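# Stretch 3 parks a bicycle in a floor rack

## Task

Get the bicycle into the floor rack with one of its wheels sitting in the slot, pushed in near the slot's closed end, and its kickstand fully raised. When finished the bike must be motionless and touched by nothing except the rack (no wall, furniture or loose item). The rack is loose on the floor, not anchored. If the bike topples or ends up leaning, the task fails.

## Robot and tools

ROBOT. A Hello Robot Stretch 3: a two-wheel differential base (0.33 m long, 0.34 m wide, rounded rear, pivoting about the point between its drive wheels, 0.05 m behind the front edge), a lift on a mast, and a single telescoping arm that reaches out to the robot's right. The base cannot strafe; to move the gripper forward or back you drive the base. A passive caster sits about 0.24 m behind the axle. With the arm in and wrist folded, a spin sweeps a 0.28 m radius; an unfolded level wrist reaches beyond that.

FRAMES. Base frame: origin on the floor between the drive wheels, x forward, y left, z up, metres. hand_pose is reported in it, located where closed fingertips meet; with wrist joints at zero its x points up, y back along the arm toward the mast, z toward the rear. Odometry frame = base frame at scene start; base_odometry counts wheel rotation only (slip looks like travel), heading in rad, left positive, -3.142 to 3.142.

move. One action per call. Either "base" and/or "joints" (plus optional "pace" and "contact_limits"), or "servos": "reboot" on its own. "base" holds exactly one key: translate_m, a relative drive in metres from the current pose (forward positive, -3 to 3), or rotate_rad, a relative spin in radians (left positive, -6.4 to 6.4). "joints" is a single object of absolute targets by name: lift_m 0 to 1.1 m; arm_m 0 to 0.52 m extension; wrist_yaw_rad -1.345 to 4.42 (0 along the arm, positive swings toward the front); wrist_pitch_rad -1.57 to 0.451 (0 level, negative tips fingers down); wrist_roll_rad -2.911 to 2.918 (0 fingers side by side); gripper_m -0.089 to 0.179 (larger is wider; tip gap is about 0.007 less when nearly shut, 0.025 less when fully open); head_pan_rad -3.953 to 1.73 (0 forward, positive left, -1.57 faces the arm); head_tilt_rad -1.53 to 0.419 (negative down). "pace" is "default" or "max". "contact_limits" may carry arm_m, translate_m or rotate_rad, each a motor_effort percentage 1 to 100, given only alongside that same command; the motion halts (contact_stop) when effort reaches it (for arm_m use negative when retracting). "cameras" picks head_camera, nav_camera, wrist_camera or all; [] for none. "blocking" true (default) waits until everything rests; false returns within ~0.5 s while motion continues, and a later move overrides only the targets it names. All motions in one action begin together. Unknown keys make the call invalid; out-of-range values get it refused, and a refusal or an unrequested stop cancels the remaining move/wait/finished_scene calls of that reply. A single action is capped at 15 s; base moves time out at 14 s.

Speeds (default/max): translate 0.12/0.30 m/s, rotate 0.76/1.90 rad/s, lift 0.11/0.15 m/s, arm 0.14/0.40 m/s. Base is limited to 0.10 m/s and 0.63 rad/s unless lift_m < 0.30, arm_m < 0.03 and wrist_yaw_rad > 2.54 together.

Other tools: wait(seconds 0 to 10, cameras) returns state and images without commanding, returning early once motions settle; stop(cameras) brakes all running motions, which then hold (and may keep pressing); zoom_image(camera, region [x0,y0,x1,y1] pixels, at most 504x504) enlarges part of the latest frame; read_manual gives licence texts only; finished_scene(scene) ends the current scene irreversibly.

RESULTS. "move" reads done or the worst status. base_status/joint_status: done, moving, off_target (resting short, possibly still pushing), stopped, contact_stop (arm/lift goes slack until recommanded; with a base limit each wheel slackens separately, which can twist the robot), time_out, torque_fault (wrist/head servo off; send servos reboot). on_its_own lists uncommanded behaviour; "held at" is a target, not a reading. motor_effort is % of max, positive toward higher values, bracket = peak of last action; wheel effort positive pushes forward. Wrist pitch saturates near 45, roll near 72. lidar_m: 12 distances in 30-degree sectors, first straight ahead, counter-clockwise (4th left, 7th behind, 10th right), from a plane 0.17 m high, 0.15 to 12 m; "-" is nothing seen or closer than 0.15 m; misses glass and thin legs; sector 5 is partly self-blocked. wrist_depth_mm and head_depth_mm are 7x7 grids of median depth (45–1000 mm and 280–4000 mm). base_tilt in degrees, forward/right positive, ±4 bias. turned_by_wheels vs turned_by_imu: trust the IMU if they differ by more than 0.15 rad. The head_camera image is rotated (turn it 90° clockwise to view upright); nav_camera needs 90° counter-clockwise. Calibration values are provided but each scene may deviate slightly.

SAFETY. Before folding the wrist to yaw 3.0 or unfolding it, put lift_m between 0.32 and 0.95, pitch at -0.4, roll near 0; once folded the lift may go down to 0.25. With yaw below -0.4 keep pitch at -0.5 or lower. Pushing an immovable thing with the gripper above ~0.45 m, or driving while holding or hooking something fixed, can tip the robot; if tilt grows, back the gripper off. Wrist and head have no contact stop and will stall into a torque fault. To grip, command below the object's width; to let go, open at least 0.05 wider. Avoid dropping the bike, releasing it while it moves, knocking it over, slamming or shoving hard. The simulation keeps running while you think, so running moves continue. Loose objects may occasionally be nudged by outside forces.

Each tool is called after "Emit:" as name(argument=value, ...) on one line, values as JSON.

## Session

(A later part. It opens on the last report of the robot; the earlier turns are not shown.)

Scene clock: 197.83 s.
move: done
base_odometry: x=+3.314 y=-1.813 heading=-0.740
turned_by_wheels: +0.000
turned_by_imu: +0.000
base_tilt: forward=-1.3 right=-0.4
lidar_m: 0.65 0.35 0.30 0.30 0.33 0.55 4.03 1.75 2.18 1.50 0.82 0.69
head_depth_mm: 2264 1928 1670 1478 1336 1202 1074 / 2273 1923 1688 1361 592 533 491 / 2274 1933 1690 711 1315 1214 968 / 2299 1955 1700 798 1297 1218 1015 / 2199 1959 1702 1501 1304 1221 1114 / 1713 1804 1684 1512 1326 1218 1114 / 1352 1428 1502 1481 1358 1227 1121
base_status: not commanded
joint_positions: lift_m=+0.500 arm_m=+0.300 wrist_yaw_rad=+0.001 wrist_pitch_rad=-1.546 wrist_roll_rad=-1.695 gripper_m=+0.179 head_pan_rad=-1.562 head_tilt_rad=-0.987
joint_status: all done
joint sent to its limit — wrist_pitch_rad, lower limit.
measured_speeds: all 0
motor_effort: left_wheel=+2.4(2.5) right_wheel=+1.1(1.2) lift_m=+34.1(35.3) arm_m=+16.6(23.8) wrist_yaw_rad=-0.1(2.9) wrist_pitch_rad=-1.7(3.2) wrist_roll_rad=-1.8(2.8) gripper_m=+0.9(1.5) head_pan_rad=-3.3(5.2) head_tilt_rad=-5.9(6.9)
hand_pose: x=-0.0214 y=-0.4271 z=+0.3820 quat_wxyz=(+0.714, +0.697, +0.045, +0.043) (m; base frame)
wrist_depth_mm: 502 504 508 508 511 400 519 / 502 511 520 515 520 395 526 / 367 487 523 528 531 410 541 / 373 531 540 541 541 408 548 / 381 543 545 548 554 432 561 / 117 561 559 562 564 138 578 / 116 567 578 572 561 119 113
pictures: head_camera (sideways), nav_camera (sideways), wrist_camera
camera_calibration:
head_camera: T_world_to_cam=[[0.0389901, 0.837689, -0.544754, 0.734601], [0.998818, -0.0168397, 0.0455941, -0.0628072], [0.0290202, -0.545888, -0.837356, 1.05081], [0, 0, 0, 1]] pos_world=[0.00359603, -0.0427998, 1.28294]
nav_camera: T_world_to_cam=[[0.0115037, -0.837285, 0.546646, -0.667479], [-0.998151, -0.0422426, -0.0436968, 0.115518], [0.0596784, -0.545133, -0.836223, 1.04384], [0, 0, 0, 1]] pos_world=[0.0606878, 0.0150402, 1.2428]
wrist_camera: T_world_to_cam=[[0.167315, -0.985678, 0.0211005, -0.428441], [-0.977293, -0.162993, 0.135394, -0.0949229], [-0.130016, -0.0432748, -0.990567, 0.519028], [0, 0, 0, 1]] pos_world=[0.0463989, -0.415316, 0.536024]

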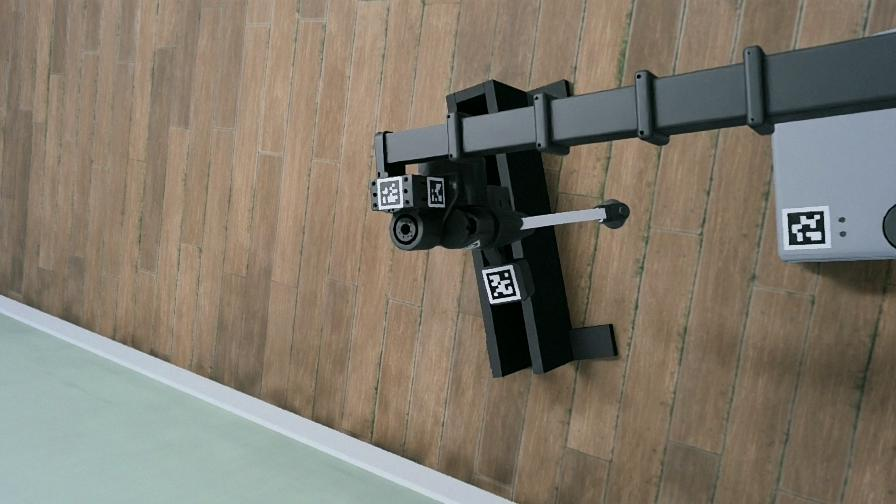

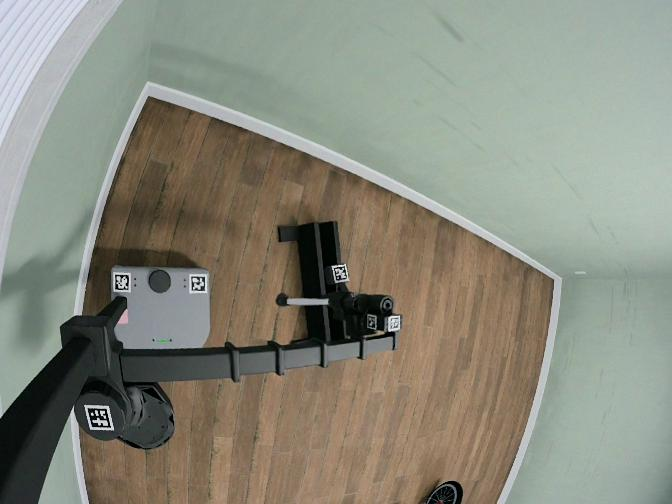

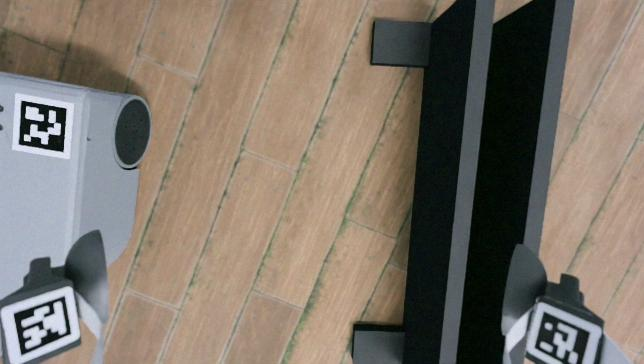

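Emit:
move(base={"rotate_rad": -0.35}, cameras=[])

Emit:
move(base={"translate_m": 0.2}, cameras=[])

Emit:
move(base={"rotate_rad": 0.35}, cameras=[])

Emit:
move(base={"translate_m": -0.164}, joints={"arm_m": 0.46})

Scene clock: 212.63 s.
move: done
base_odometry: x=+3.314 y=-1.813 heading=-1.089
turned_by_wheels: -0.350
turned_by_imu: -0.343
base_tilt: forward=-1.4 right=-0.4
lidar_m: 0.69 0.49 0.32 0.30 0.30 0.37 0.78 1.75 1.78 3.40 1.13 0.75
head_depth_mm: 2267 1923 1678 1478 1326 1205 1076 / 2262 1940 1682 1464 592 533 491 / 2298 1934 1686 710 1342 1209 968 / 2300 1948 1694 798 1326 1220 1014 / 2318 1953 1700 1505 1304 1213 1110 / 2335 1975 1697 1500 1275 1222 1117 / 2321 1971 1716 1512 1297 1225 1118
base_status: done
joint_positions: lift_m=+0.500 arm_m=+0.300 wrist_yaw_rad=+0.001 wrist_pitch_rad=-1.547 wrist_roll_rad=-1.695 gripper_m=+0.179 head_pan_rad=-1.562 head_tilt_rad=-0.987
joint_status: not commanded
measured_speeds: all 0
motor_effort: left_wheel=+3.7(9.8) right_wheel=-4.5(8.9) lift_m=+32.7(34.0) arm_m=+14.7(16.6) wrist_yaw_rad=-0.2(2.2) wrist_pitch_rad=-1.7(1.9) wrist_roll_rad=-1.8(2.4) gripper_m=+0.6(1.1) head_pan_rad=-2.9(4.2) head_tilt_rad=-5.7(6.4)
hand_pose: x=-0.0214 y=-0.4272 z=+0.3820 quat_wxyz=(+0.714, +0.697, +0.045, +0.043) (m; base frame)
wrist_depth_mm: 498 504 502 510 510 406 515 / 504 511 513 516 522 417 520 / 367 487 527 528 527 436 532 / 376 525 539 536 542 471 432 / 380 540 548 550 555 440 422 / 117 553 559 567 570 138 572 / 116 571 568 579 583 119 113
pictures: none
No camera images: "cameras" was empty.

Scene clock: 215.77 s.
move: done
base_odometry: x=+3.407 y=-1.990 heading=-1.089
turned_by_wheels: +0.000
turned_by_imu: +0.001
base_tilt: forward=-1.3 right=-0.5
lidar_m: 0.49 0.49 0.35 0.32 0.32 0.41 0.85 1.90 1.95 3.41 0.81 0.53
head_depth_mm: 2259 1924 1670 1485 1333 1204 1074 / 2266 1934 1676 1437 593 533 492 / 2285 1942 1686 710 1319 1210 972 / 2298 1942 1698 798 1285 1214 1015 / 2304 1956 1700 1502 1270 1217 1114 / 2327 1967 1719 1507 1335 1224 1118 / 2347 1969 1717 1511 1360 1220 1118
base_status: done
joint_positions: lift_m=+0.500 arm_m=+0.300 wrist_yaw_rad=+0.001 wrist_pitch_rad=-1.547 wrist_roll_rad=-1.695 gripper_m=+0.179 head_pan_rad=-1.562 head_tilt_rad=-0.987
joint_status: not commanded
measured_speeds: all 0
motor_effort: left_wheel=+3.3(8.3) right_wheel=-0.2(4.5) lift_m=+32.6(33.4) arm_m=+9.1(14.7) wrist_yaw_rad=-1.5(2.4) wrist_pitch_rad=-1.5(1.9) wrist_roll_rad=-1.8(2.3) gripper_m=+0.3(1.2) head_pan_rad=-3.6(3.9) head_tilt_rad=-5.3(6.3)
hand_pose: x=-0.0214 y=-0.4272 z=+0.3820 quat_wxyz=(+0.714, +0.697, +0.045, +0.043) (m; base frame)
wrist_depth_mm: 500 500 500 503 422 512 516 / 505 510 513 516 447 520 529 / 366 486 526 530 495 531 540 / 375 527 538 541 538 456 552 / 380 537 546 554 546 491 560 / 117 557 561 566 568 136 575 / 116 571 575 579 568 117 114
pictures: none
No camera images: "cameras" was empty.

Scene clock: 217.40 s.
move: done
base_odometry: x=+3.407 y=-1.990 heading=-0.740
turned_by_wheels: +0.350
turned_by_imu: +0.344
base_tilt: forward=-1.3 right=-0.5
lidar_m: 0.49 0.38 0.32 0.32 0.36 0.60 4.22 1.89 3.41 1.06 0.58 0.49
head_depth_mm: 2271 1934 1670 1478 1298 1209 1072 / 2263 1939 1687 1458 592 532 491 / 2290 1945 1693 709 1284 1213 971 / 2216 1952 1695 799 1281 1214 1014 / 1640 1778 1677 1504 1339 1218 1109 / 1213 1290 1382 1435 1348 1223 1118 / 961 1010 1067 1123 1189 1197 1117
base_status: done
joint_positions: lift_m=+0.500 arm_m=+0.300 wrist_yaw_rad=+0.001 wrist_pitch_rad=-1.547 wrist_roll_rad=-1.695 gripper_m=+0.179 head_pan_rad=-1.562 head_tilt_rad=-0.987
joint_status: not commanded
measured_speeds: all 0
motor_effort: left_wheel=-3.6(8.6) right_wheel=+4.3(8.4) lift_m=+32.0(33.1) arm_m=+6.7(9.7) wrist_yaw_rad=-1.0(2.0) wrist_pitch_rad=-1.7(2.0) wrist_roll_rad=-1.7(2.3) gripper_m=+0.4(1.0) head_pan_rad=-2.9(4.8) head_tilt_rad=-5.3(6.3)
hand_pose: x=-0.0214 y=-0.4272 z=+0.3820 quat_wxyz=(+0.714, +0.697, +0.045, +0.043) (m; base frame)
wrist_depth_mm: 502 500 506 508 511 513 521 / 506 508 516 514 521 522 528 / 364 485 527 525 532 532 543 / 372 532 533 538 457 548 550 / 378 540 551 552 453 556 561 / 117 554 555 561 445 138 575 / 116 570 574 576 489 119 113
pictures: none
No camera images: "cameras" was empty.

Scene clock: 220.17 s.
move: done
base_odometry: x=+3.285 y=-1.880 heading=-0.740
turned_by_wheels: +0.000
turned_by_imu: +0.000
base_tilt: forward=-1.4 right=-0.5
lidar_m: 0.65 0.42 0.36 0.36 0.40 0.66 4.07 1.75 2.15 1.42 0.77 0.65
head_depth_mm: 2240 1920 1673 1482 1326 1202 1073 / 2275 1934 1680 1309 593 533 492 / 2299 1931 783 1449 1296 1216 972 / 2296 1959 859 1447 1289 1217 1017 / 2137 1958 1693 1502 1270 1218 1116 / 1613 1723 1682 1507 1357 1225 1115 / 1284 1340 1415 1457 1356 1226 1122
base_status: done
joint_positions: lift_m=+0.500 arm_m=+0.460 wrist_yaw_rad=+0.001 wrist_pitch_rad=-1.547 wrist_roll_rad=-1.695 gripper_m=+0.179 head_pan_rad=-1.562 head_tilt_rad=-0.987
joint_status: all done
measured_speeds: all 0
motor_effort: left_wheel=-3.9(8.8) right_wheel=-0.9(4.5) lift_m=+31.4(32.6) arm_m=+16.0(23.1) wrist_yaw_rad=-0.9(2.1) wrist_pitch_rad=-1.6(2.0) wrist_roll_rad=-1.8(2.3) gripper_m=-0.1(1.1) head_pan_rad=-3.8(3.9) head_tilt_rad=-5.4(6.1)
hand_pose: x=-0.0214 y=-0.5870 z=+0.3820 quat_wxyz=(+0.714, +0.698, +0.045, +0.043) (m; base frame)
wrist_depth_mm: 497 504 501 495 507 508 514 / 508 514 514 365 527 525 525 / 515 518 523 375 530 536 538 / 529 530 535 537 544 550 553 / 539 544 545 547 552 553 558 / 117 553 559 555 570 138 566 / 116 567 567 547 577 119 114
pictures: head_camera (sideways), nav_camera (sideways), wrist_camera
camera_calibration:
head_camera: T_world_to_cam=[[0.0390668, 0.837713, -0.544712, 0.734545], [0.998817, -0.0169338, 0.0455928, -0.0628055], [0.0289697, -0.545848, -0.837383, 1.05085], [0, 0, 0, 1]] pos_world=[0.00359208, -0.0427987, 1.28294]
nav_camera: T_world_to_cam=[[0.011427, -0.837313, 0.546604, -0.667424], [-0.998155, -0.0421486, -0.0436985, 0.11552], [0.0596279, -0.545096, -0.83625, 1.04387], [0, 0, 0, 1]] pos_world=[0.0606892, 0.0150382, 1.24281]
wrist_camera: T_world_to_cam=[[0.16734, -0.985685, 0.0205601, -0.585809], [-0.977289, -0.163092, 0.135306, -0.121004], [-0.130016, -0.0427353, -0.99059, 0.512445], [0, 0, 0, 1]] pos_world=[0.0463991, -0.575258, 0.53604]

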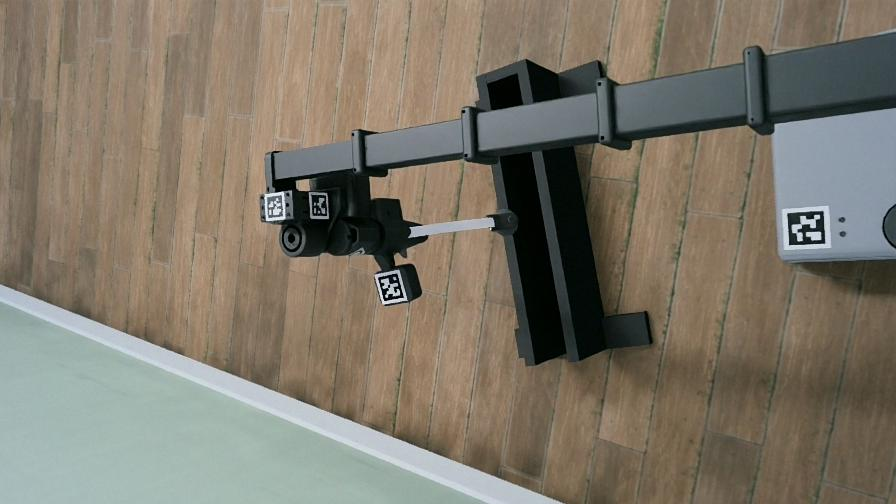

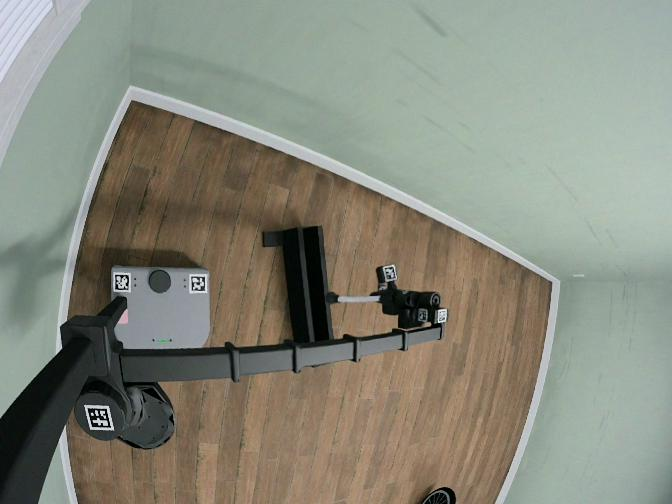

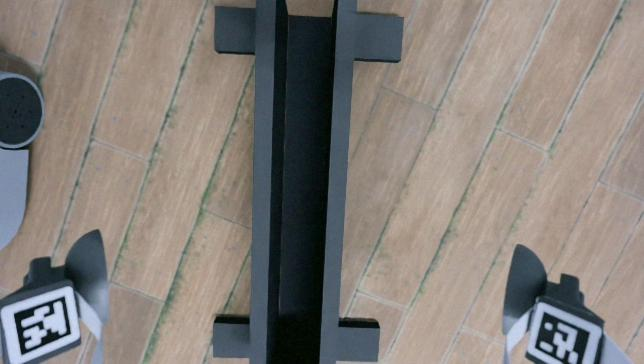

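Emit:
move(joints={"lift_m": 0.36, "wrist_roll_rad": -1.72}, cameras=["head_camera", "wrist_camera"])

Emit:
zoom_image(camera="head_camera", region=[350, 50, 700, 400])

Scene clock: 234.33 s.
move: done
base_odometry: x=+3.285 y=-1.880 heading=-0.740
turned_by_wheels: +0.000
turned_by_imu: +0.000
base_tilt: forward=-1.3 right=-0.4
lidar_m: 0.65 0.42 0.36 0.36 0.40 0.66 4.08 1.75 2.15 1.41 0.77 0.65
head_depth_mm: 2257 1922 1673 1485 1331 1205 1087 / 2281 1925 1680 1484 1276 679 608 / 2290 1948 1685 908 1281 1197 974 / 2309 1946 1680 1427 1283 1215 1015 / 2141 1943 1701 1499 1271 1216 1116 / 1619 1722 1678 1513 1349 1227 1117 / 1282 1338 1422 1449 1352 1226 1117
base_status: not commanded
joint_positions: lift_m=+0.360 arm_m=+0.460 wrist_yaw_rad=+0.001 wrist_pitch_rad=-1.547 wrist_roll_rad=-1.714 gripper_m=+0.179 head_pan_rad=-1.562 head_tilt_rad=-0.987
joint_status: all done
measured_speeds: all 0
motor_effort: left_wheel=-3.8(4.5) right_wheel=-0.9(1.1) lift_m=+17.3(30.0) arm_m=+16.0(16.5) wrist_yaw_rad=-1.0(2.6) wrist_pitch_rad=-1.4(1.8) wrist_roll_rad=-2.0(2.9) gripper_m=+0.0(1.1) head_pan_rad=-3.8(4.2) head_tilt_rad=-5.4(6.2)
hand_pose: x=-0.0214 y=-0.5870 z=+0.2420 quat_wxyz=(+0.713, +0.697, +0.052, +0.050) (m; base frame)
wrist_depth_mm: 371 371 230 235 370 379 382 / 379 380 379 231 385 388 392 / 385 385 383 236 392 397 402 / 396 395 396 241 403 405 404 / 400 400 245 246 410 414 414 / 117 411 250 372 420 138 421 / 116 420 418 307 430 119 114
pictures: head_camera (sideways), wrist_camera
camera_calibration:
head_camera: T_world_to_cam=[[0.0390666, 0.837713, -0.544712, 0.734545], [0.998817, -0.0169335, 0.0455928, -0.0628055], [0.0289698, -0.545848, -0.837383, 1.05085], [0, 0, 0, 1]] pos_world=[0.00359209, -0.0427987, 1.28294]
wrist_camera: T_world_to_cam=[[0.18626, -0.982287, 0.0204676, -0.580508], [-0.973914, -0.181844, 0.135734, -0.113097], [-0.129608, -0.0452156, -0.990534, 0.372302], [0, 0, 0, 1]] pos_world=[0.046232, -0.573958, 0.39601]

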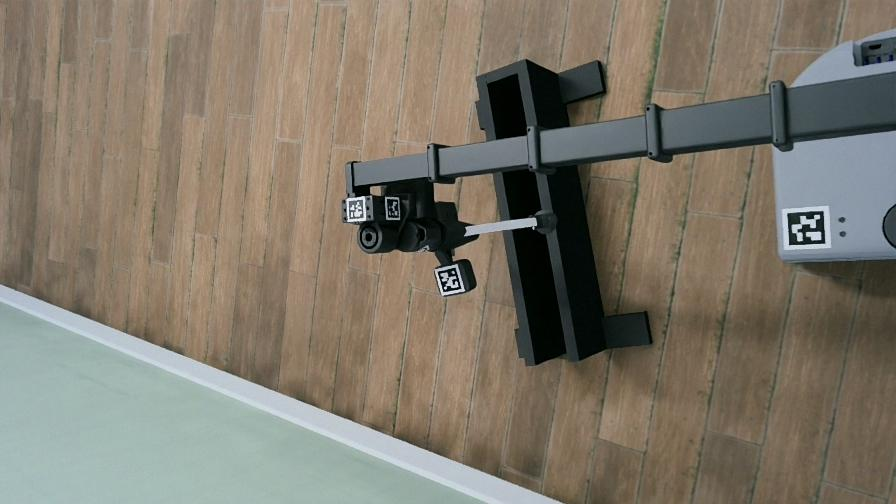

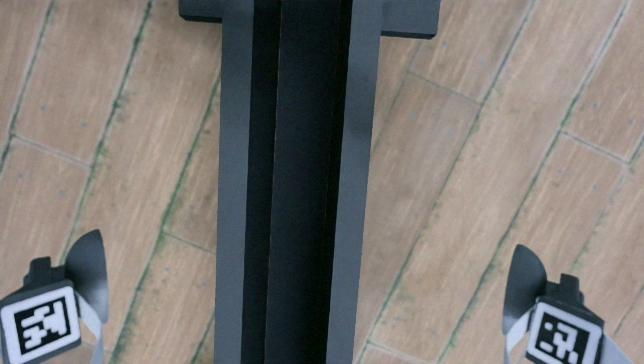

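Scaled by 1.440 from the camera's 896x504 image, which has a finer 1280x720 frame.

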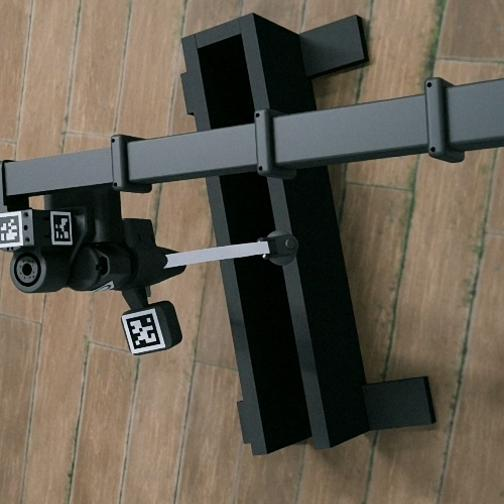

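Emit:
move(joints={"arm_m": 0.449, "wrist_roll_rad": -1.665}, cameras=["wrist_camera"])

Scene clock: 244.20 s.
move: done
base_odometry: x=+3.285 y=-1.880 heading=-0.740
turned_by_wheels: +0.000
turned_by_imu: +0.000
base_tilt: forward=-1.3 right=-0.4
lidar_m: 0.65 0.42 0.36 0.36 0.40 0.66 4.08 1.74 2.15 1.41 0.77 0.65
head_depth_mm: 2267 1929 1675 1481 1329 1203 1086 / 2262 1927 1687 1477 1273 681 609 / 2279 1941 1692 909 1276 1198 971 / 2305 1949 1686 1246 1284 1211 1015 / 2149 1961 1695 1500 1270 1214 1114 / 1622 1725 1662 1508 1348 1224 1118 / 1283 1347 1418 1448 1359 1227 1119
base_status: not commanded
joint_positions: lift_m=+0.360 arm_m=+0.449 wrist_yaw_rad=+0.001 wrist_pitch_rad=-1.547 wrist_roll_rad=-1.671 gripper_m=+0.179 head_pan_rad=-1.562 head_tilt_rad=-0.987
joint_status: all done
measured_speeds: all 0
motor_effort: left_wheel=-4.0(4.4) right_wheel=-1.2(1.2) lift_m=+18.2(18.4) arm_m=-15.0(23.9) wrist_yaw_rad=-1.9(2.2) wrist_pitch_rad=-1.6(1.8) wrist_roll_rad=+1.6(2.3) gripper_m=+0.8(0.8) head_pan_rad=-3.1(3.7) head_tilt_rad=-5.5(6.3)
hand_pose: x=-0.0214 y=-0.5760 z=+0.2420 quat_wxyz=(+0.714, +0.698, +0.036, +0.035) (m; base frame)
wrist_depth_mm: 371 373 225 293 357 382 381 / 376 377 379 284 387 387 390 / 386 387 386 279 393 397 397 / 392 394 394 272 401 404 405 / 398 402 402 263 408 411 417 / 117 410 408 256 419 138 423 / 116 420 422 257 433 119 114
pictures: wrist_camera
camera_calibration:
wrist_camera: T_world_to_cam=[[0.14366, -0.989411, 0.020657, -0.57476], [-0.980991, -0.139624, 0.13477, -0.0867016], [-0.130458, -0.0396253, -0.990662, 0.376026], [0, 0, 0, 1]] pos_world=[0.0465724, -0.56588, 0.396072]

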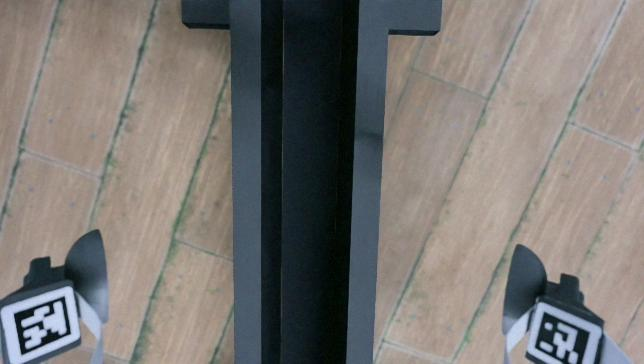

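Emit:
move(joints={"lift_m": 0.23}, cameras=["wrist_camera"])

Emit:
move(joints={"gripper_m": 0.06}, cameras=["wrist_camera"])

Scene clock: 248.50 s.
move: done
base_odometry: x=+3.285 y=-1.880 heading=-0.740
turned_by_wheels: +0.000
turned_by_imu: +0.000
base_tilt: forward=-1.3 right=-0.5
lidar_m: 0.65 0.42 0.36 0.36 0.40 0.66 4.08 1.74 2.15 1.42 0.77 0.65
head_depth_mm: 2254 1932 1675 1481 1332 1200 1086 / 2267 1951 1681 1484 1293 1191 726 / 2269 1943 1692 1030 1216 1183 960 / 2286 1950 1696 1475 1286 1213 1017 / 2155 1966 1696 1508 1267 1219 1110 / 1610 1727 1672 1507 1343 1223 1113 / 1284 1346 1418 1448 1357 1227 1118
base_status: not commanded
joint_positions: lift_m=+0.230 arm_m=+0.449 wrist_yaw_rad=+0.001 wrist_pitch_rad=-1.547 wrist_roll_rad=-1.671 gripper_m=+0.179 head_pan_rad=-1.562 head_tilt_rad=-0.987
joint_status: all done
measured_speeds: all 0
motor_effort: left_wheel=-4.0(4.6) right_wheel=-0.8(1.1) lift_m=+17.1(23.2) arm_m=-10.8(13.4) wrist_yaw_rad=-1.5(2.0) wrist_pitch_rad=-1.6(1.8) wrist_roll_rad=+2.0(2.2) gripper_m=+0.4(1.0) head_pan_rad=-3.4(3.8) head_tilt_rad=-5.7(6.3)
hand_pose: x=-0.0214 y=-0.5760 z=+0.1120 quat_wxyz=(+0.714, +0.698, +0.036, +0.035) (m; base frame)
wrist_depth_mm: 249 101 144 - 103 256 256 / 254 103 145 - 111 261 264 / 259 105 174 - 109 267 268 / 264 107 149 268 109 272 275 / 268 109 151 259 112 280 280 / 117 112 132 - 114 139 285 / 116 115 134 246 117 119 113
pictures: wrist_camera
camera_calibration:
wrist_camera: T_world_to_cam=[[0.143542, -0.989429, 0.0206576, -0.572087], [-0.981007, -0.139507, 0.134767, -0.0691144], [-0.13046, -0.03961, -0.990662, 0.247249], [0, 0, 0, 1]] pos_world=[0.0465732, -0.565888, 0.266073]

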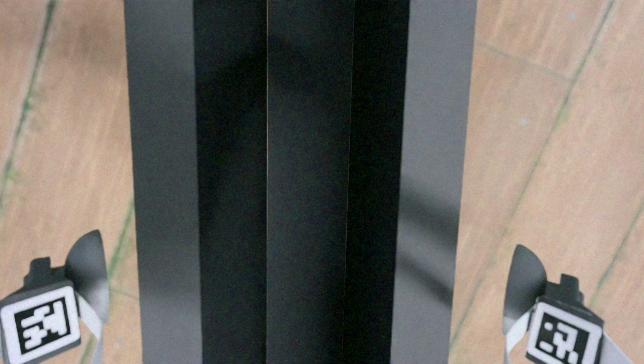

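Scene clock: 250.20 s.
move: done
base_odometry: x=+3.285 y=-1.880 heading=-0.740
turned_by_wheels: +0.000
turned_by_imu: +0.000
base_tilt: forward=-1.4 right=-0.5
lidar_m: 0.65 0.43 0.36 0.36 0.40 0.66 4.08 1.75 2.14 1.41 0.77 0.65
head_depth_mm: 2253 1929 1673 1484 1324 1210 1086 / 2269 1926 1676 1487 1292 1193 725 / 2282 1943 1692 1031 1214 1181 957 / 2312 1957 1692 1473 1281 1214 1017 / 2144 1958 1702 1503 1272 1216 1112 / 1621 1722 1673 1512 1355 1228 1117 / 1285 1346 1419 1455 1359 1228 1117
base_status: not commanded
joint_positions: lift_m=+0.230 arm_m=+0.449 wrist_yaw_rad=+0.001 wrist_pitch_rad=-1.556 wrist_roll_rad=-1.671 gripper_m=+0.061 head_pan_rad=-1.562 head_tilt_rad=-0.988
joint_status: all done
measured_speeds: all 0
motor_effort: left_wheel=-4.2(4.6) right_wheel=+1.0(1.2) lift_m=+18.9(19.5) arm_m=-9.6(11.1) wrist_yaw_rad=-1.1(2.1) wrist_pitch_rad=+0.2(1.8) wrist_roll_rad=+1.6(2.0) gripper_m=-25.2(97.9) head_pan_rad=-3.4(3.9) head_tilt_rad=-5.2(6.5)
hand_pose: x=-0.0214 y=-0.5737 z=+0.1121 quat_wxyz=(+0.711, +0.701, +0.036, +0.035) (m; base frame)
wrist_depth_mm: 253 103 137 - 105 255 258 / 258 105 162 - 118 262 262 / 262 107 140 - 109 267 268 / 269 110 123 - 111 273 274 / 273 112 143 - 114 278 280 / 277 115 145 279 116 283 285 / 110 117 128 202 118 119 293
pictures: wrist_camera
camera_calibration:
wrist_camera: T_world_to_cam=[[0.143342, -0.989605, 0.0116527, -0.568875], [-0.981035, -0.140529, 0.133497, -0.0692591], [-0.130471, -0.0305674, -0.990981, 0.252737], [0, 0, 0, 1]] pos_world=[0.0465732, -0.564968, 0.266332]

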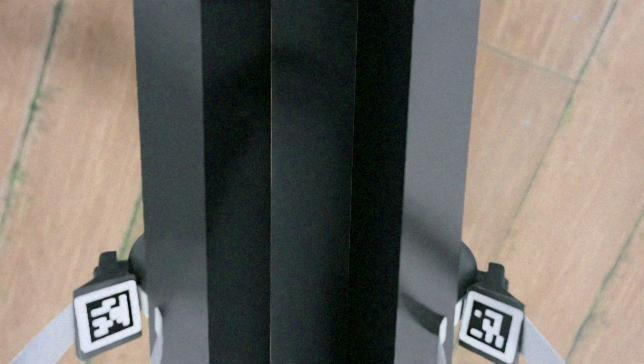

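Emit:
move(joints={"gripper_m": 0.0}, cameras=[])

Emit:
move(joints={"lift_m": 0.26}, cameras=["head_camera", "wrist_camera"])

Scene clock: 254.43 s.
move: done
base_odometry: x=+3.285 y=-1.880 heading=-0.739
turned_by_wheels: +0.000
turned_by_imu: -0.001
base_tilt: forward=-1.3 right=-0.5
lidar_m: 0.65 0.43 0.36 0.36 0.40 0.66 4.07 1.74 2.14 1.42 0.77 0.65
head_depth_mm: 2248 1913 1671 1474 1323 1204 1089 / 2276 1932 1672 1497 1297 1189 726 / 2271 1938 1690 1036 1226 1182 960 / 2298 1952 1690 1470 1282 1215 998 / 2145 1966 1703 1503 1268 1223 1114 / 1628 1727 1677 1514 1352 1223 1115 / 1288 1350 1424 1460 1355 1229 1118
base_status: not commanded
joint_positions: lift_m=+0.230 arm_m=+0.449 wrist_yaw_rad=+0.001 wrist_pitch_rad=-1.556 wrist_roll_rad=-1.671 gripper_m=+0.002 head_pan_rad=-1.562 head_tilt_rad=-0.989
joint_status: all done
measured_speeds: translate_m=+0.000 rotate_rad=+0.000 lift_m=-0.001 arm_m=+0.000 wrist_yaw_rad=+0.000 wrist_pitch_rad=+0.000 wrist_roll_rad=+0.000 head_pan_rad=+0.000 head_tilt_rad=+0.000
on_its_own: lift_m is at rest, and its effort (-5.7) is outside its rest range (+3 to +55)
motor_effort: left_wheel=+0.9(4.4) right_wheel=-3.1(3.1) lift_m=-5.7(23.3) arm_m=-5.3(6.6) wrist_yaw_rad=-0.9(2.1) wrist_pitch_rad=+0.1(0.3) wrist_roll_rad=+1.6(2.0) gripper_m=-44.4(100.0) head_pan_rad=-3.2(3.9) head_tilt_rad=-5.2(5.9)
hand_pose: x=-0.0214 y=-0.5736 z=+0.1122 quat_wxyz=(+0.711, +0.701, +0.036, +0.035) (m; base frame)
wrist_depth_mm: 254 105 139 - 107 259 260 / 258 107 141 - 116 263 265 / 263 109 142 - 114 269 272 / 269 111 125 - 113 276 277 / 275 114 145 - 115 281 284 / 279 116 148 270 118 284 288 / 107 117 129 263 121 118 295
pictures: none
No camera images: "cameras" was empty.

Scene clock: 255.50 s.
move: done
base_odometry: x=+3.285 y=-1.880 heading=-0.740
turned_by_wheels: +0.000
turned_by_imu: +0.000
base_tilt: forward=-1.3 right=-0.4
lidar_m: 0.65 0.43 0.36 0.36 0.40 0.66 4.07 1.75 2.15 0.51 0.52 0.65
head_depth_mm: 2247 1913 1676 1483 1324 1206 1088 / 2268 1938 1676 1486 1291 1179 700 / 2283 1931 1681 1004 1226 1197 958 / 2291 1945 1688 1241 1283 1213 1000 / 2146 1948 1696 1501 1264 1222 1110 / 1633 1719 1683 1505 1351 1223 1120 / 1282 1351 1433 1458 1357 1230 1119
base_status: not commanded
joint_positions: lift_m=+0.260 arm_m=+0.449 wrist_yaw_rad=+0.001 wrist_pitch_rad=-1.548 wrist_roll_rad=-1.669 gripper_m=+0.008 head_pan_rad=-1.563 head_tilt_rad=-0.989
joint_status: all done
measured_speeds: all 0
on_its_own: gripper_m is held at +0.007, not at your +0.000, by its stall guard, which is still easing
motor_effort: left_wheel=-0.7(0.9) right_wheel=+0.4(3.2) lift_m=+42.5(42.8) arm_m=-3.8(5.3) wrist_yaw_rad=-0.7(2.4) wrist_pitch_rad=-1.3(2.0) wrist_roll_rad=+1.3(2.0) gripper_m=-16.1(44.6) head_pan_rad=-2.6(3.6) head_tilt_rad=-4.8(5.8)
hand_pose: x=-0.0214 y=-0.5758 z=+0.1420 quat_wxyz=(+0.714, +0.698, +0.036, +0.034) (m; base frame)
wrist_depth_mm: 276 277 130 - 126 283 284 / 283 283 132 - 125 290 291 / 286 288 134 - 128 294 295 / 293 294 135 - 131 302 302 / 299 300 137 219 134 308 310 / 307 122 139 284 136 314 316 / 312 116 142 209 141 119 325
pictures: head_camera (sideways), wrist_camera
camera_calibration:
head_camera: T_world_to_cam=[[0.0394741, 0.838336, -0.543723, 0.733255], [0.998809, -0.0174794, 0.0455626, -0.0627659], [0.0286928, -0.544874, -0.838027, 1.05169], [0, 0, 0, 1]] pos_world=[0.00357082, -0.042775, 1.28289]
wrist_camera: T_world_to_cam=[[0.141712, -0.989711, 0.0197451, -0.572544], [-0.981269, -0.137818, 0.134598, -0.0721365], [-0.130492, -0.0384494, -0.990704, 0.27767], [0, 0, 0, 1]] pos_world=[0.0465843, -0.565918, 0.296103]

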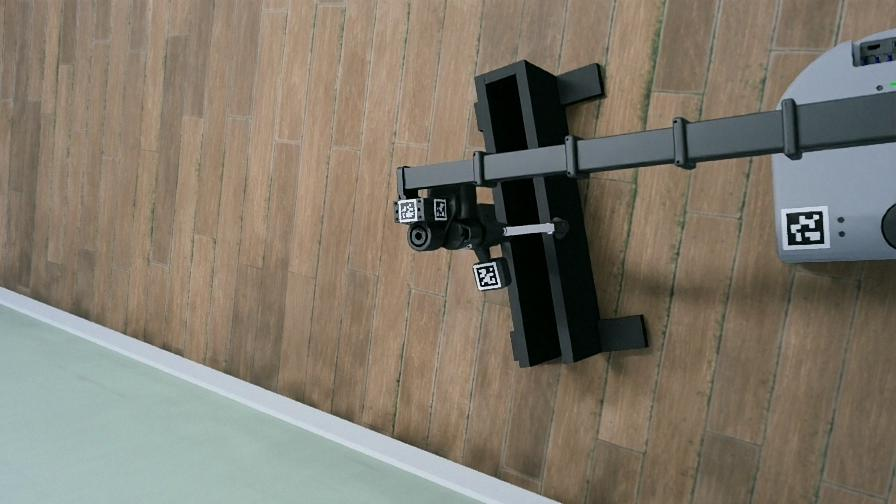

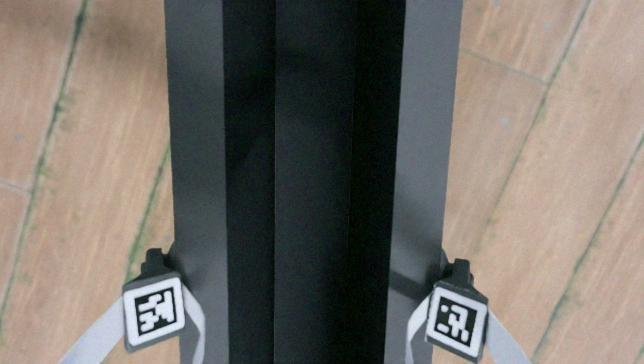

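Emit:
move(joints={"lift_m": 0.222, "gripper_m": 0.05}, cameras=[])

Emit:
wait(seconds=1, cameras=[])

Emit:
move(joints={"gripper_m": 0.03}, cameras=[])

Emit:
wait(seconds=1, cameras=[])

Scene clock: 262.70 s.
move: contact_stop
base_odometry: x=+3.285 y=-1.880 heading=-0.739
turned_by_wheels: +0.000
turned_by_imu: -0.001
base_tilt: forward=-1.4 right=-0.5
lidar_m: 0.65 0.43 0.36 0.36 0.40 0.66 4.08 1.74 2.15 1.42 0.77 0.65
head_depth_mm: 2262 1911 1673 1477 1327 1205 1090 / 2291 1927 1678 1486 1299 1174 711 / 2261 1932 1687 1065 1226 1192 959 / 2283 1952 1691 1428 1286 1216 998 / 2155 1958 1697 1501 1270 1216 1109 / 1631 1735 1673 1509 1355 1221 1113 / 1291 1355 1424 1454 1357 1228 1122
base_status: not commanded
joint_positions: lift_m=+0.247 arm_m=+0.449 wrist_yaw_rad=+0.001 wrist_pitch_rad=-1.556 wrist_roll_rad=-1.669 gripper_m=+0.051 head_pan_rad=-1.563 head_tilt_rad=-0.989
joint_status: lift_m contact_stop (moved -0.013 of -0.038); the others done
measured_speeds: translate_m=+0.000 rotate_rad=+0.001 lift_m=+0.001 arm_m=+0.000 wrist_yaw_rad=+0.000 wrist_pitch_rad=+0.000 wrist_roll_rad=+0.000 head_pan_rad=+0.000 head_tilt_rad=+0.000
on_its_own: lift_m is slack since a contact_stop (your +0.222 is given up)
motor_effort: left_wheel=+3.1(3.1) right_wheel=-4.0(4.2) lift_m=+24.9(43.9) arm_m=-0.8(2.5) wrist_yaw_rad=-2.0(2.0) wrist_pitch_rad=+0.1(1.5) wrist_roll_rad=+1.1(1.4) gripper_m=-11.3(62.4) head_pan_rad=-2.3(3.8) head_tilt_rad=-5.1(5.9)
hand_pose: x=-0.0214 y=-0.5738 z=+0.1292 quat_wxyz=(+0.711, +0.701, +0.036, +0.034) (m; base frame)
wrist_depth_mm: 269 269 127 - 122 273 275 / 273 272 122 - 124 280 280 / 279 280 153 - 126 284 287 / 284 283 134 - 129 290 291 / 292 289 134 - 132 296 298 / 296 123 135 296 134 301 305 / 298 119 138 285 137 118 310
pictures: none
No camera images: "cameras" was empty.

not run: a stop that you did not command came earlier in this reply.

not run: a stop that you did not command came earlier in this reply.

not run: a stop that you did not command came earlier in this reply.

Emit:
move(joints={"gripper_m": 0.179}, cameras=[])

Emit:
move(joints={"lift_m": 0.205}, cameras=[])

Emit:
move(joints={"gripper_m": 0.03}, cameras=[])

Emit:
wait(seconds=1.5, cameras=["wrist_camera"])

Scene clock: 267.63 s.
move: done
base_odometry: x=+3.285 y=-1.880 heading=-0.739
turned_by_wheels: +0.000
turned_by_imu: +0.000
base_tilt: forward=-1.3 right=-0.5
lidar_m: 0.65 0.42 0.36 0.36 0.40 0.66 4.08 1.75 2.14 1.42 0.77 0.65
head_depth_mm: 2245 1914 1661 1479 1325 1205 1090 / 2276 1933 1674 1486 1297 1194 712 / 2280 1934 1694 1063 1234 1193 960 / 2283 1933 1691 1463 1287 1217 998 / 2136 1954 1697 1503 1270 1220 1113 / 1627 1732 1672 1505 1347 1223 1116 / 1288 1359 1429 1460 1356 1230 1119
base_status: not commanded
joint_positions: lift_m=+0.247 arm_m=+0.449 wrist_yaw_rad=+0.001 wrist_pitch_rad=-1.552 wrist_roll_rad=-1.669 gripper_m=+0.179 head_pan_rad=-1.563 head_tilt_rad=-0.989
joint_status: all done
measured_speeds: all 0
on_its_own: lift_m is slack since a contact_stop (your +0.222 is given up)
motor_effort: left_wheel=+2.0(3.1) right_wheel=-3.8(4.4) lift_m=+25.8(27.1) arm_m=+2.9(3.9) wrist_yaw_rad=-0.7(1.7) wrist_pitch_rad=-0.4(0.8) wrist_roll_rad=+1.1(1.4) gripper_m=+0.7(82.9) head_pan_rad=-2.7(3.7) head_tilt_rad=-4.7(5.9)
hand_pose: x=-0.0214 y=-0.5746 z=+0.1293 quat_wxyz=(+0.712, +0.700, +0.036, +0.034) (m; base frame)
wrist_depth_mm: 267 118 151 266 124 271 275 / 270 121 178 273 122 276 279 / 277 275 155 265 124 283 284 / 282 282 136 254 128 289 292 / 287 142 138 245 140 295 296 / 117 131 140 238 133 139 303 / 116 134 142 229 136 120 113
pictures: none
No camera images: "cameras" was empty.

Scene clock: 268.83 s.
move: done
base_odometry: x=+3.285 y=-1.880 heading=-0.739
turned_by_wheels: +0.000
turned_by_imu: +0.000
base_tilt: forward=-1.3 right=-0.4
lidar_m: 0.65 0.43 0.36 0.36 0.40 0.66 4.06 1.75 2.14 1.43 0.77 0.65
head_depth_mm: 2255 1919 1671 1477 1328 1209 1089 / 2262 1937 1670 1485 1298 1192 763 / 2281 1934 1682 1242 1233 1182 960 / 2285 1935 1687 1471 1278 1214 998 / 2151 1944 1691 1505 1265 1216 1109 / 1629 1744 1669 1507 1353 1225 1123 / 1285 1358 1424 1460 1353 1228 1120
base_status: not commanded
joint_positions: lift_m=+0.205 arm_m=+0.449 wrist_yaw_rad=+0.001 wrist_pitch_rad=-1.556 wrist_roll_rad=-1.669 gripper_m=+0.179 head_pan_rad=-1.563 head_tilt_rad=-0.989
joint_status: all done
measured_speeds: all 0
motor_effort: left_wheel=+0.7(2.6) right_wheel=-1.6(3.7) lift_m=+16.1(24.7) arm_m=+3.9(4.7) wrist_yaw_rad=-0.5(1.7) wrist_pitch_rad=+0.0(0.8) wrist_roll_rad=+1.1(1.5) gripper_m=+0.6(1.0) head_pan_rad=-2.7(3.6) head_tilt_rad=-5.4(5.8)
hand_pose: x=-0.0214 y=-0.5737 z=+0.0871 quat_wxyz=(+0.711, +0.701, +0.036, +0.034) (m; base frame)
wrist_depth_mm: - 78 143 - 97 79 232 / - 83 145 - 109 234 236 / - 81 148 - 109 239 242 / - 83 149 - 107 246 248 / - 84 151 - 92 150 252 / - - 134 - 103 134 257 / - 88 136 249 102 116 113
pictures: none
No camera images: "cameras" was empty.

Scene clock: 270.97 s.
move: done
base_odometry: x=+3.285 y=-1.880 heading=-0.739
turned_by_wheels: +0.000
turned_by_imu: +0.000
base_tilt: forward=-1.3 right=-0.5
lidar_m: 0.65 0.43 0.36 0.36 0.40 0.66 4.08 1.75 2.15 1.43 0.77 0.65
head_depth_mm: 2252 1922 1665 1478 1332 1208 1089 / 2270 1935 1676 1490 1297 1189 764 / 2269 1940 1688 1245 1236 1180 960 / 2295 1943 1694 1473 1284 1215 997 / 2157 1955 1695 1500 1272 1211 1111 / 1639 1733 1670 1506 1347 1224 1117 / 1291 1354 1423 1454 1356 1222 1122
base_status: not commanded
joint_positions: lift_m=+0.205 arm_m=+0.449 wrist_yaw_rad=+0.001 wrist_pitch_rad=-1.556 wrist_roll_rad=-1.669 gripper_m=+0.032 head_pan_rad=-1.563 head_tilt_rad=-0.989
joint_status: all done
measured_speeds: all 0
motor_effort: left_wheel=+0.8(1.9) right_wheel=-1.6(1.9) lift_m=+22.2(23.0) arm_m=+6.0(6.9) wrist_yaw_rad=-1.0(2.1) wrist_pitch_rad=-0.2(0.3) wrist_roll_rad=+1.3(1.5) gripper_m=-46.0(99.8) head_pan_rad=-3.1(3.5) head_tilt_rad=-4.8(5.6)
hand_pose: x=-0.0214 y=-0.5737 z=+0.0871 quat_wxyz=(+0.711, +0.701, +0.036, +0.034) (m; base frame)
wrist_depth_mm: - 79 133 - 106 80 232 / - 80 135 - 103 81 237 / - 82 137 - 119 239 243 / - 83 122 - 137 245 247 / - 85 141 - 99 87 254 / - 88 145 - 112 114 258 / 110 89 146 - 111 113 262
pictures: none
No camera images: "cameras" was empty.

Scene clock: 272.47 s.
base_odometry: x=+3.285 y=-1.880 heading=-0.739
turned_by_wheels: +0.000
turned_by_imu: +0.000
base_tilt: forward=-1.4 right=-0.5
lidar_m: 0.65 0.42 0.36 0.36 0.40 0.66 4.08 1.75 2.15 1.43 0.77 0.65
head_depth_mm: 2271 1918 1678 1477 1326 1205 1085 / 2287 1934 1679 1492 1294 1193 764 / 2277 1939 1686 1245 1233 1182 961 / 2286 1943 1684 1478 1284 1210 997 / 2141 1954 1700 1500 1271 1216 1113 / 1638 1741 1673 1505 1351 1222 1117 / 1292 1349 1431 1458 1355 1223 1121
base_status: not commanded
joint_positions: lift_m=+0.205 arm_m=+0.449 wrist_yaw_rad=+0.001 wrist_pitch_rad=-1.556 wrist_roll_rad=-1.669 gripper_m=+0.039 head_pan_rad=-1.563 head_tilt_rad=-0.989
joint_status: all done
measured_speeds: all 0
on_its_own: gripper_m is held at +0.038, not at your +0.030, by its stall guard, which is still easing
motor_effort: left_wheel=+1.1(1.9) right_wheel=-1.8(1.9) lift_m=+27.7(23.0) arm_m=+7.4(6.9) wrist_yaw_rad=-0.4(2.1) wrist_pitch_rad=+0.1(0.3) wrist_roll_rad=+1.0(1.5) gripper_m=-27.8(99.8) head_pan_rad=-2.7(3.5) head_tilt_rad=-5.3(5.6)
hand_pose: x=-0.0214 y=-0.5737 z=+0.0871 quat_wxyz=(+0.711, +0.701, +0.036, +0.034) (m; base frame)
wrist_depth_mm: - 79 133 - 106 80 234 / - 80 135 - 103 82 237 / - 82 137 - 119 240 242 / - 84 122 - 137 245 247 / - 85 141 - 99 87 252 / - 88 145 - 112 120 259 / 111 89 146 - 112 112 264
wait: 1.50 s; at rest by 0.27 s
pictures: wrist_camera
camera_calibration:
wrist_camera: T_world_to_cam=[[0.141728, -0.989835, 0.0117959, -0.568798], [-0.981266, -0.13891, 0.133494, -0.0650014], [-0.130498, -0.0304947, -0.990979, 0.227989], [0, 0, 0, 1]] pos_world=[0.046583, -0.565094, 0.241319]

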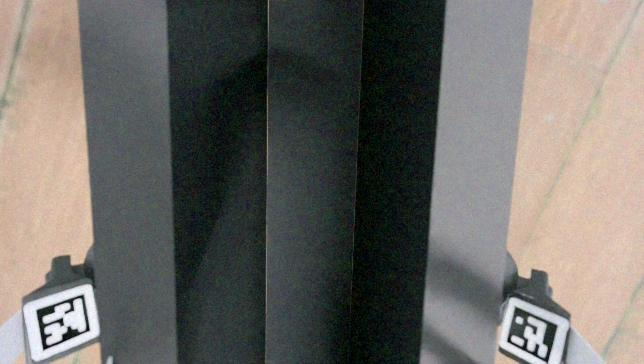

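Emit:
move(joints={"gripper_m": 0.0}, cameras=[])

Emit:
move(joints={"lift_m": 0.25}, cameras=["head_camera", "wrist_camera"])

Emit:
wait(seconds=1.5, cameras=["wrist_camera"])

Scene clock: 278.87 s.
move: done
base_odometry: x=+3.285 y=-1.880 heading=-0.739
turned_by_wheels: +0.000
turned_by_imu: +0.000
base_tilt: forward=-1.3 right=-0.5
lidar_m: 0.65 0.43 0.36 0.36 0.40 0.66 4.08 1.75 2.15 1.42 0.77 0.65
head_depth_mm: 2266 1927 1684 1485 1326 1205 1091 / 2252 1931 1685 1483 1296 1196 765 / 2272 1930 1676 1246 1229 1183 957 / 2278 1946 1689 1475 1285 1214 998 / 2152 1945 1703 1503 1270 1220 1115 / 1635 1746 1680 1502 1358 1225 1115 / 1290 1361 1428 1462 1352 1226 1119
base_status: not commanded
joint_positions: lift_m=+0.205 arm_m=+0.449 wrist_yaw_rad=+0.001 wrist_pitch_rad=-1.556 wrist_roll_rad=-1.669 gripper_m=+0.003 head_pan_rad=-1.563 head_tilt_rad=-0.989
joint_status: all done
measured_speeds: all 0
motor_effort: left_wheel=+0.7(1.5) right_wheel=-1.8(1.8) lift_m=+28.8(30.4) arm_m=+12.6(13.8) wrist_yaw_rad=-1.1(1.7) wrist_pitch_rad=+0.0(0.3) wrist_roll_rad=+1.3(1.4) gripper_m=-56.2(99.9) head_pan_rad=-2.9(3.6) head_tilt_rad=-5.4(5.9)
hand_pose: x=-0.0214 y=-0.5737 z=+0.0872 quat_wxyz=(+0.711, +0.701, +0.036, +0.034) (m; base frame)
wrist_depth_mm: - 79 133 - 106 80 233 / - 80 135 - 103 82 237 / - 82 138 - 118 240 242 / - 84 122 - 101 245 248 / - 85 141 - 99 87 254 / - 88 145 - 112 114 258 / - 89 146 - 111 112 262
pictures: none
No camera images: "cameras" was empty.

Scene clock: 280.10 s.
move: done
base_odometry: x=+3.285 y=-1.880 heading=-0.740
turned_by_wheels: +0.000
turned_by_imu: +0.000
base_tilt: forward=-1.4 right=-0.4
lidar_m: 0.65 0.43 0.36 0.36 0.40 0.66 4.06 1.74 0.55 0.51 0.52 0.65
head_depth_mm: 2256 1920 1678 1477 1327 1204 1091 / 2278 1922 1672 1479 1291 1181 708 / 2273 1946 1679 1061 1228 1195 958 / 2308 1937 1689 1201 1269 1211 998 / 2141 1950 1703 1499 1234 1219 1115 / 1643 1744 1666 1507 1330 1226 1116 / 1294 1355 1421 1450 1354 1227 1117
base_status: not commanded
joint_positions: lift_m=+0.250 arm_m=+0.449 wrist_yaw_rad=+0.001 wrist_pitch_rad=-1.545 wrist_roll_rad=-1.667 gripper_m=+0.010 head_pan_rad=-1.563 head_tilt_rad=-0.989
joint_status: all done
measured_speeds: all 0
on_its_own: gripper_m is held at +0.008, not at your +0.000, by its stall guard, which is still easing
motor_effort: left_wheel=-0.6(1.1) right_wheel=+0.6(1.8) lift_m=+43.3(45.6) arm_m=+14.6(15.0) wrist_yaw_rad=-1.3(1.4) wrist_pitch_rad=-2.0(2.8) wrist_roll_rad=+0.7(1.3) gripper_m=-32.2(56.5) head_pan_rad=-2.5(3.8) head_tilt_rad=-5.1(5.6)
hand_pose: x=-0.0214 y=-0.5765 z=+0.1319 quat_wxyz=(+0.715, +0.697, +0.035, +0.034) (m; base frame)
wrist_depth_mm: - 72 113 - 110 72 276 / - 75 114 - 126 75 281 / - 77 133 - 107 78 287 / - 80 118 - 106 291 294 / 289 83 138 - 104 86 299 / 119 87 139 - 104 89 307 / 112 91 142 270 116 111 312
pictures: head_camera (sideways), wrist_camera
camera_calibration:
head_camera: T_world_to_cam=[[0.0397554, 0.838337, -0.543701, 0.733224], [0.998803, -0.0178159, 0.0455619, -0.062765], [0.0285097, -0.544861, -0.838042, 1.05171], [0, 0, 0, 1]] pos_world=[0.00355646, -0.0427737, 1.28289]
wrist_camera: T_world_to_cam=[[0.140184, -0.989868, 0.0225588, -0.573561], [-0.981486, -0.135921, 0.134948, -0.0698413], [-0.130515, -0.0410587, -0.990596, 0.266166], [0, 0, 0, 1]] pos_world=[0.0465942, -0.566315, 0.286027]

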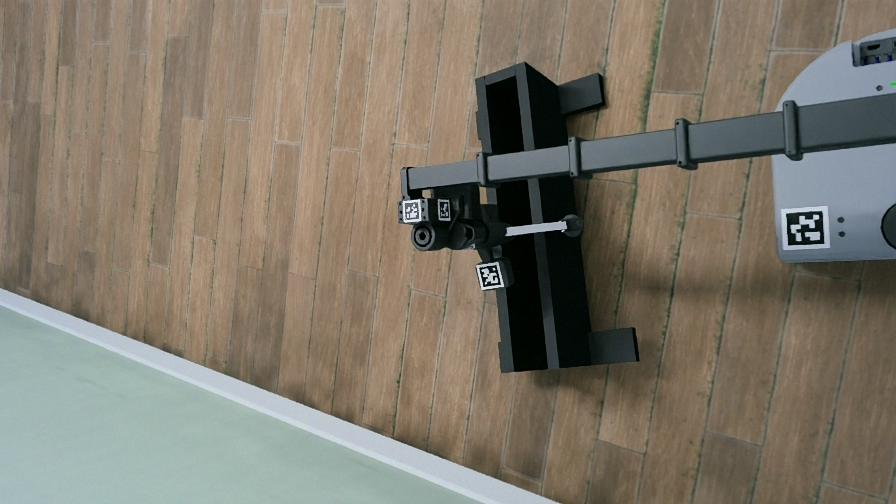

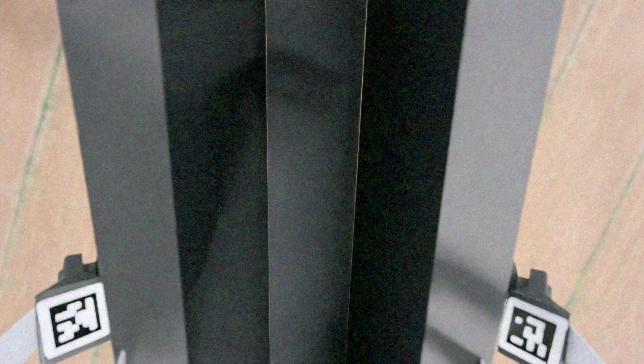

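Scene clock: 281.60 s.
base_odometry: x=+3.285 y=-1.880 heading=-0.740
turned_by_wheels: +0.000
turned_by_imu: +0.000
base_tilt: forward=-1.3 right=-0.5
lidar_m: 0.65 0.43 0.36 0.36 0.40 0.66 4.08 1.74 0.55 0.51 0.52 0.65
head_depth_mm: 2235 1916 1667 1476 1328 1202 1091 / 2273 1921 1681 1486 1289 1174 707 / 2272 1933 1687 1064 1229 1196 957 / 2282 1941 1695 1205 1276 1211 999 / 2145 1970 1698 1502 1235 1221 1113 / 1637 1741 1677 1502 1329 1224 1113 / 1290 1355 1424 1460 1350 1225 1121
base_status: not commanded
joint_positions: lift_m=+0.250 arm_m=+0.449 wrist_yaw_rad=+0.001 wrist_pitch_rad=-1.545 wrist_roll_rad=-1.667 gripper_m=+0.017 head_pan_rad=-1.563 head_tilt_rad=-0.989
joint_status: all done
measured_speeds: all 0
on_its_own: gripper_m is held at +0.016, not at your +0.000, by its stall guard, which is still easing
motor_effort: left_wheel=-0.3(1.1) right_wheel=+0.3(1.8) lift_m=+42.6(45.6) arm_m=+15.2(15.0) wrist_yaw_rad=-0.9(1.4) wrist_pitch_rad=-2.0(2.8) wrist_roll_rad=+0.8(1.3) gripper_m=-31.0(56.5) head_pan_rad=-2.7(3.8) head_tilt_rad=-5.3(5.6)
hand_pose: x=-0.0214 y=-0.5765 z=+0.1319 quat_wxyz=(+0.715, +0.697, +0.035, +0.034) (m; base frame)
wrist_depth_mm: - 72 113 - 110 72 277 / - 75 114 - 125 75 281 / - 77 133 - 107 78 288 / - 80 118 - 106 294 294 / 289 83 138 - 104 86 300 / 119 87 140 - 104 90 306 / 112 91 142 273 116 112 313
wait: 1.50 s; at rest by 0.27 s
pictures: wrist_camera
camera_calibration:
wrist_camera: T_world_to_cam=[[0.140181, -0.989869, 0.0225588, -0.573561], [-0.981486, -0.135919, 0.134948, -0.0698403], [-0.130515, -0.0410584, -0.990596, 0.266169], [0, 0, 0, 1]] pos_world=[0.0465942, -0.566315, 0.286029]

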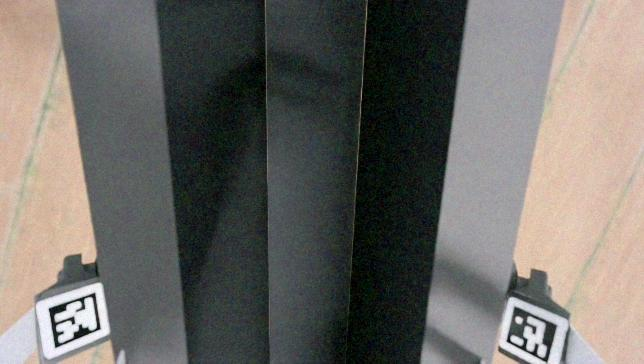

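Emit:
move(joints={"arm_m": 0.3, "lift_m": 0.27}, cameras=[])

Emit:
move(base={"translate_m": -1.1}, joints={"head_pan_rad": -1.9, "head_tilt_rad": -0.7}, cameras=["head_camera", "nav_camera"])

Scene clock: 289.50 s.
move: done
base_odometry: x=+3.285 y=-1.880 heading=-0.740
turned_by_wheels: +0.000
turned_by_imu: +0.000
base_tilt: forward=-1.3 right=-0.4
lidar_m: 0.65 0.43 0.36 0.36 0.40 0.66 4.07 1.75 0.40 0.37 0.37 0.65
head_depth_mm: 2272 1924 1671 1472 1325 1208 1088 / 2251 1941 1686 1485 1216 1196 692 / 2282 1947 1683 1491 907 1195 970 / 2283 1934 1698 1494 1050 1200 996 / 2119 1958 1698 1494 1181 1184 1112 / 1628 1737 1666 1503 1349 1205 1116 / 1288 1362 1431 1448 1355 1223 1119
base_status: not commanded
joint_positions: lift_m=+0.270 arm_m=+0.300 wrist_yaw_rad=+0.001 wrist_pitch_rad=-1.542 wrist_roll_rad=-1.668 gripper_m=+0.057 head_pan_rad=-1.563 head_tilt_rad=-0.989
joint_status: all done
measured_speeds: all 0
on_its_own: gripper_m is held at +0.056, not at your +0.000, by its stall guard, which is still easing
motor_effort: left_wheel=-0.8(1.6) right_wheel=+0.4(0.7) lift_m=+37.6(47.4) arm_m=-15.8(26.4) wrist_yaw_rad=-1.6(2.3) wrist_pitch_rad=-2.4(2.8) wrist_roll_rad=+0.5(1.0) gripper_m=-22.6(24.7) head_pan_rad=-3.0(3.4) head_tilt_rad=-5.1(6.1)
hand_pose: x=-0.0214 y=-0.4282 z=+0.1519 quat_wxyz=(+0.716, +0.696, +0.035, +0.034) (m; base frame)
wrist_depth_mm: - 74 113 - 110 68 296 / - - 113 - 125 72 302 / - 75 133 - 107 75 308 / - 78 117 - 106 313 316 / - 83 137 - 104 86 321 / 119 87 139 - 104 90 328 / 112 92 141 207 102 111 334
pictures: none
No camera images: "cameras" was empty.

Scene clock: 301.60 s.
move: done
base_odometry: x=+2.473 y=-1.138 heading=-0.740
turned_by_wheels: +0.000
turned_by_imu: +0.001
base_tilt: forward=-1.3 right=-0.5
lidar_m: 1.29 0.70 0.59 0.59 0.66 1.10 3.01 3.41 0.40 0.37 0.37 1.72
head_depth_mm: 2904 3103 2376 1890 1565 1340 1172 / 2855 3053 2388 1838 1365 1345 1156 / 2817 3072 2419 1509 1546 1354 1108 / 2757 2970 1730 1843 1593 1354 847 / 2732 2999 2445 1930 1598 1371 904 / 2702 2994 2471 1952 1606 1372 1176 / 2695 2963 2476 1964 1620 1376 1200
base_status: done
joint_positions: lift_m=+0.270 arm_m=+0.300 wrist_yaw_rad=+0.001 wrist_pitch_rad=-1.542 wrist_roll_rad=-1.668 gripper_m=+0.069 head_pan_rad=-1.892 head_tilt_rad=-0.705
joint_status: all done
measured_speeds: all 0
on_its_own: gripper_m is held at +0.068, not at your +0.000, by its stall guard, which is not easing now
motor_effort: left_wheel=-1.7(6.6) right_wheel=-1.8(6.5) lift_m=+24.4(38.0) arm_m=-0.9(15.2) wrist_yaw_rad=-1.9(2.8) wrist_pitch_rad=-2.5(2.8) wrist_roll_rad=+0.7(1.0) gripper_m=-19.9(22.5) head_pan_rad=-3.6(5.9) head_tilt_rad=+2.1(3.0)
hand_pose: x=-0.0214 y=-0.4282 z=+0.1519 quat_wxyz=(+0.716, +0.696, +0.035, +0.034) (m; base frame)
wrist_depth_mm: - 73 112 - 111 69 297 / - - 113 - 126 72 304 / - 76 132 - 108 76 308 / - 79 117 - 107 312 317 / 308 83 137 - 94 87 324 / 119 88 139 271 105 92 330 / 111 93 141 267 103 112 336
pictures: head_camera (sideways), nav_camera (sideways)
camera_calibration:
head_camera: T_world_to_cam=[[0.249758, 0.604222, -0.756662, 1.00944], [0.94387, -0.326365, 0.0509366, -0.0694451], [-0.216171, -0.726913, -0.651819, 0.811034], [0, 0, 0, 1]] pos_world=[-0.011245, -0.0430371, 1.29599]
nav_camera: T_world_to_cam=[[-0.201687, -0.619689, 0.75849, -0.942218], [-0.961467, 0.272978, -0.0326357, 0.100908], [-0.186827, -0.735845, -0.650866, 0.804304], [0, 0, 0, 1]] pos_world=[0.0572519, -0.0195845, 1.24145]

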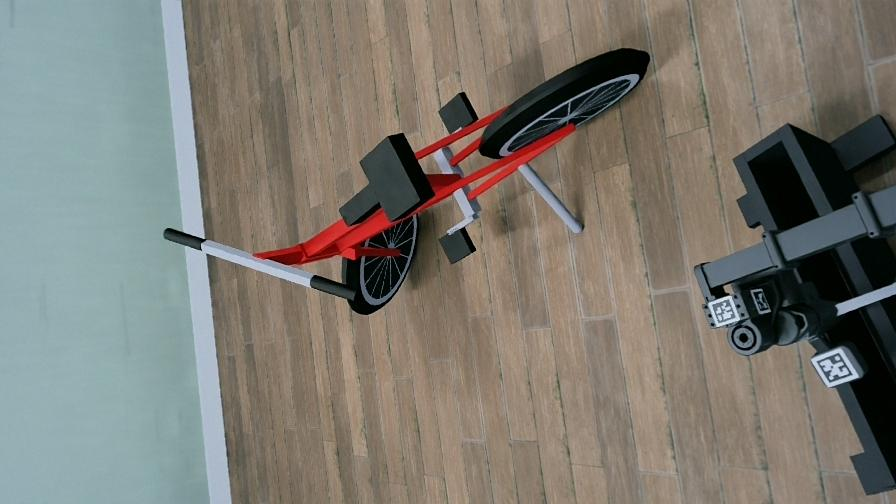

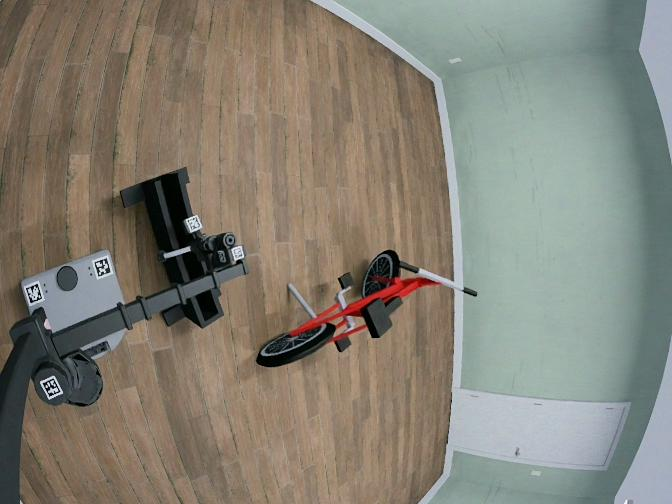

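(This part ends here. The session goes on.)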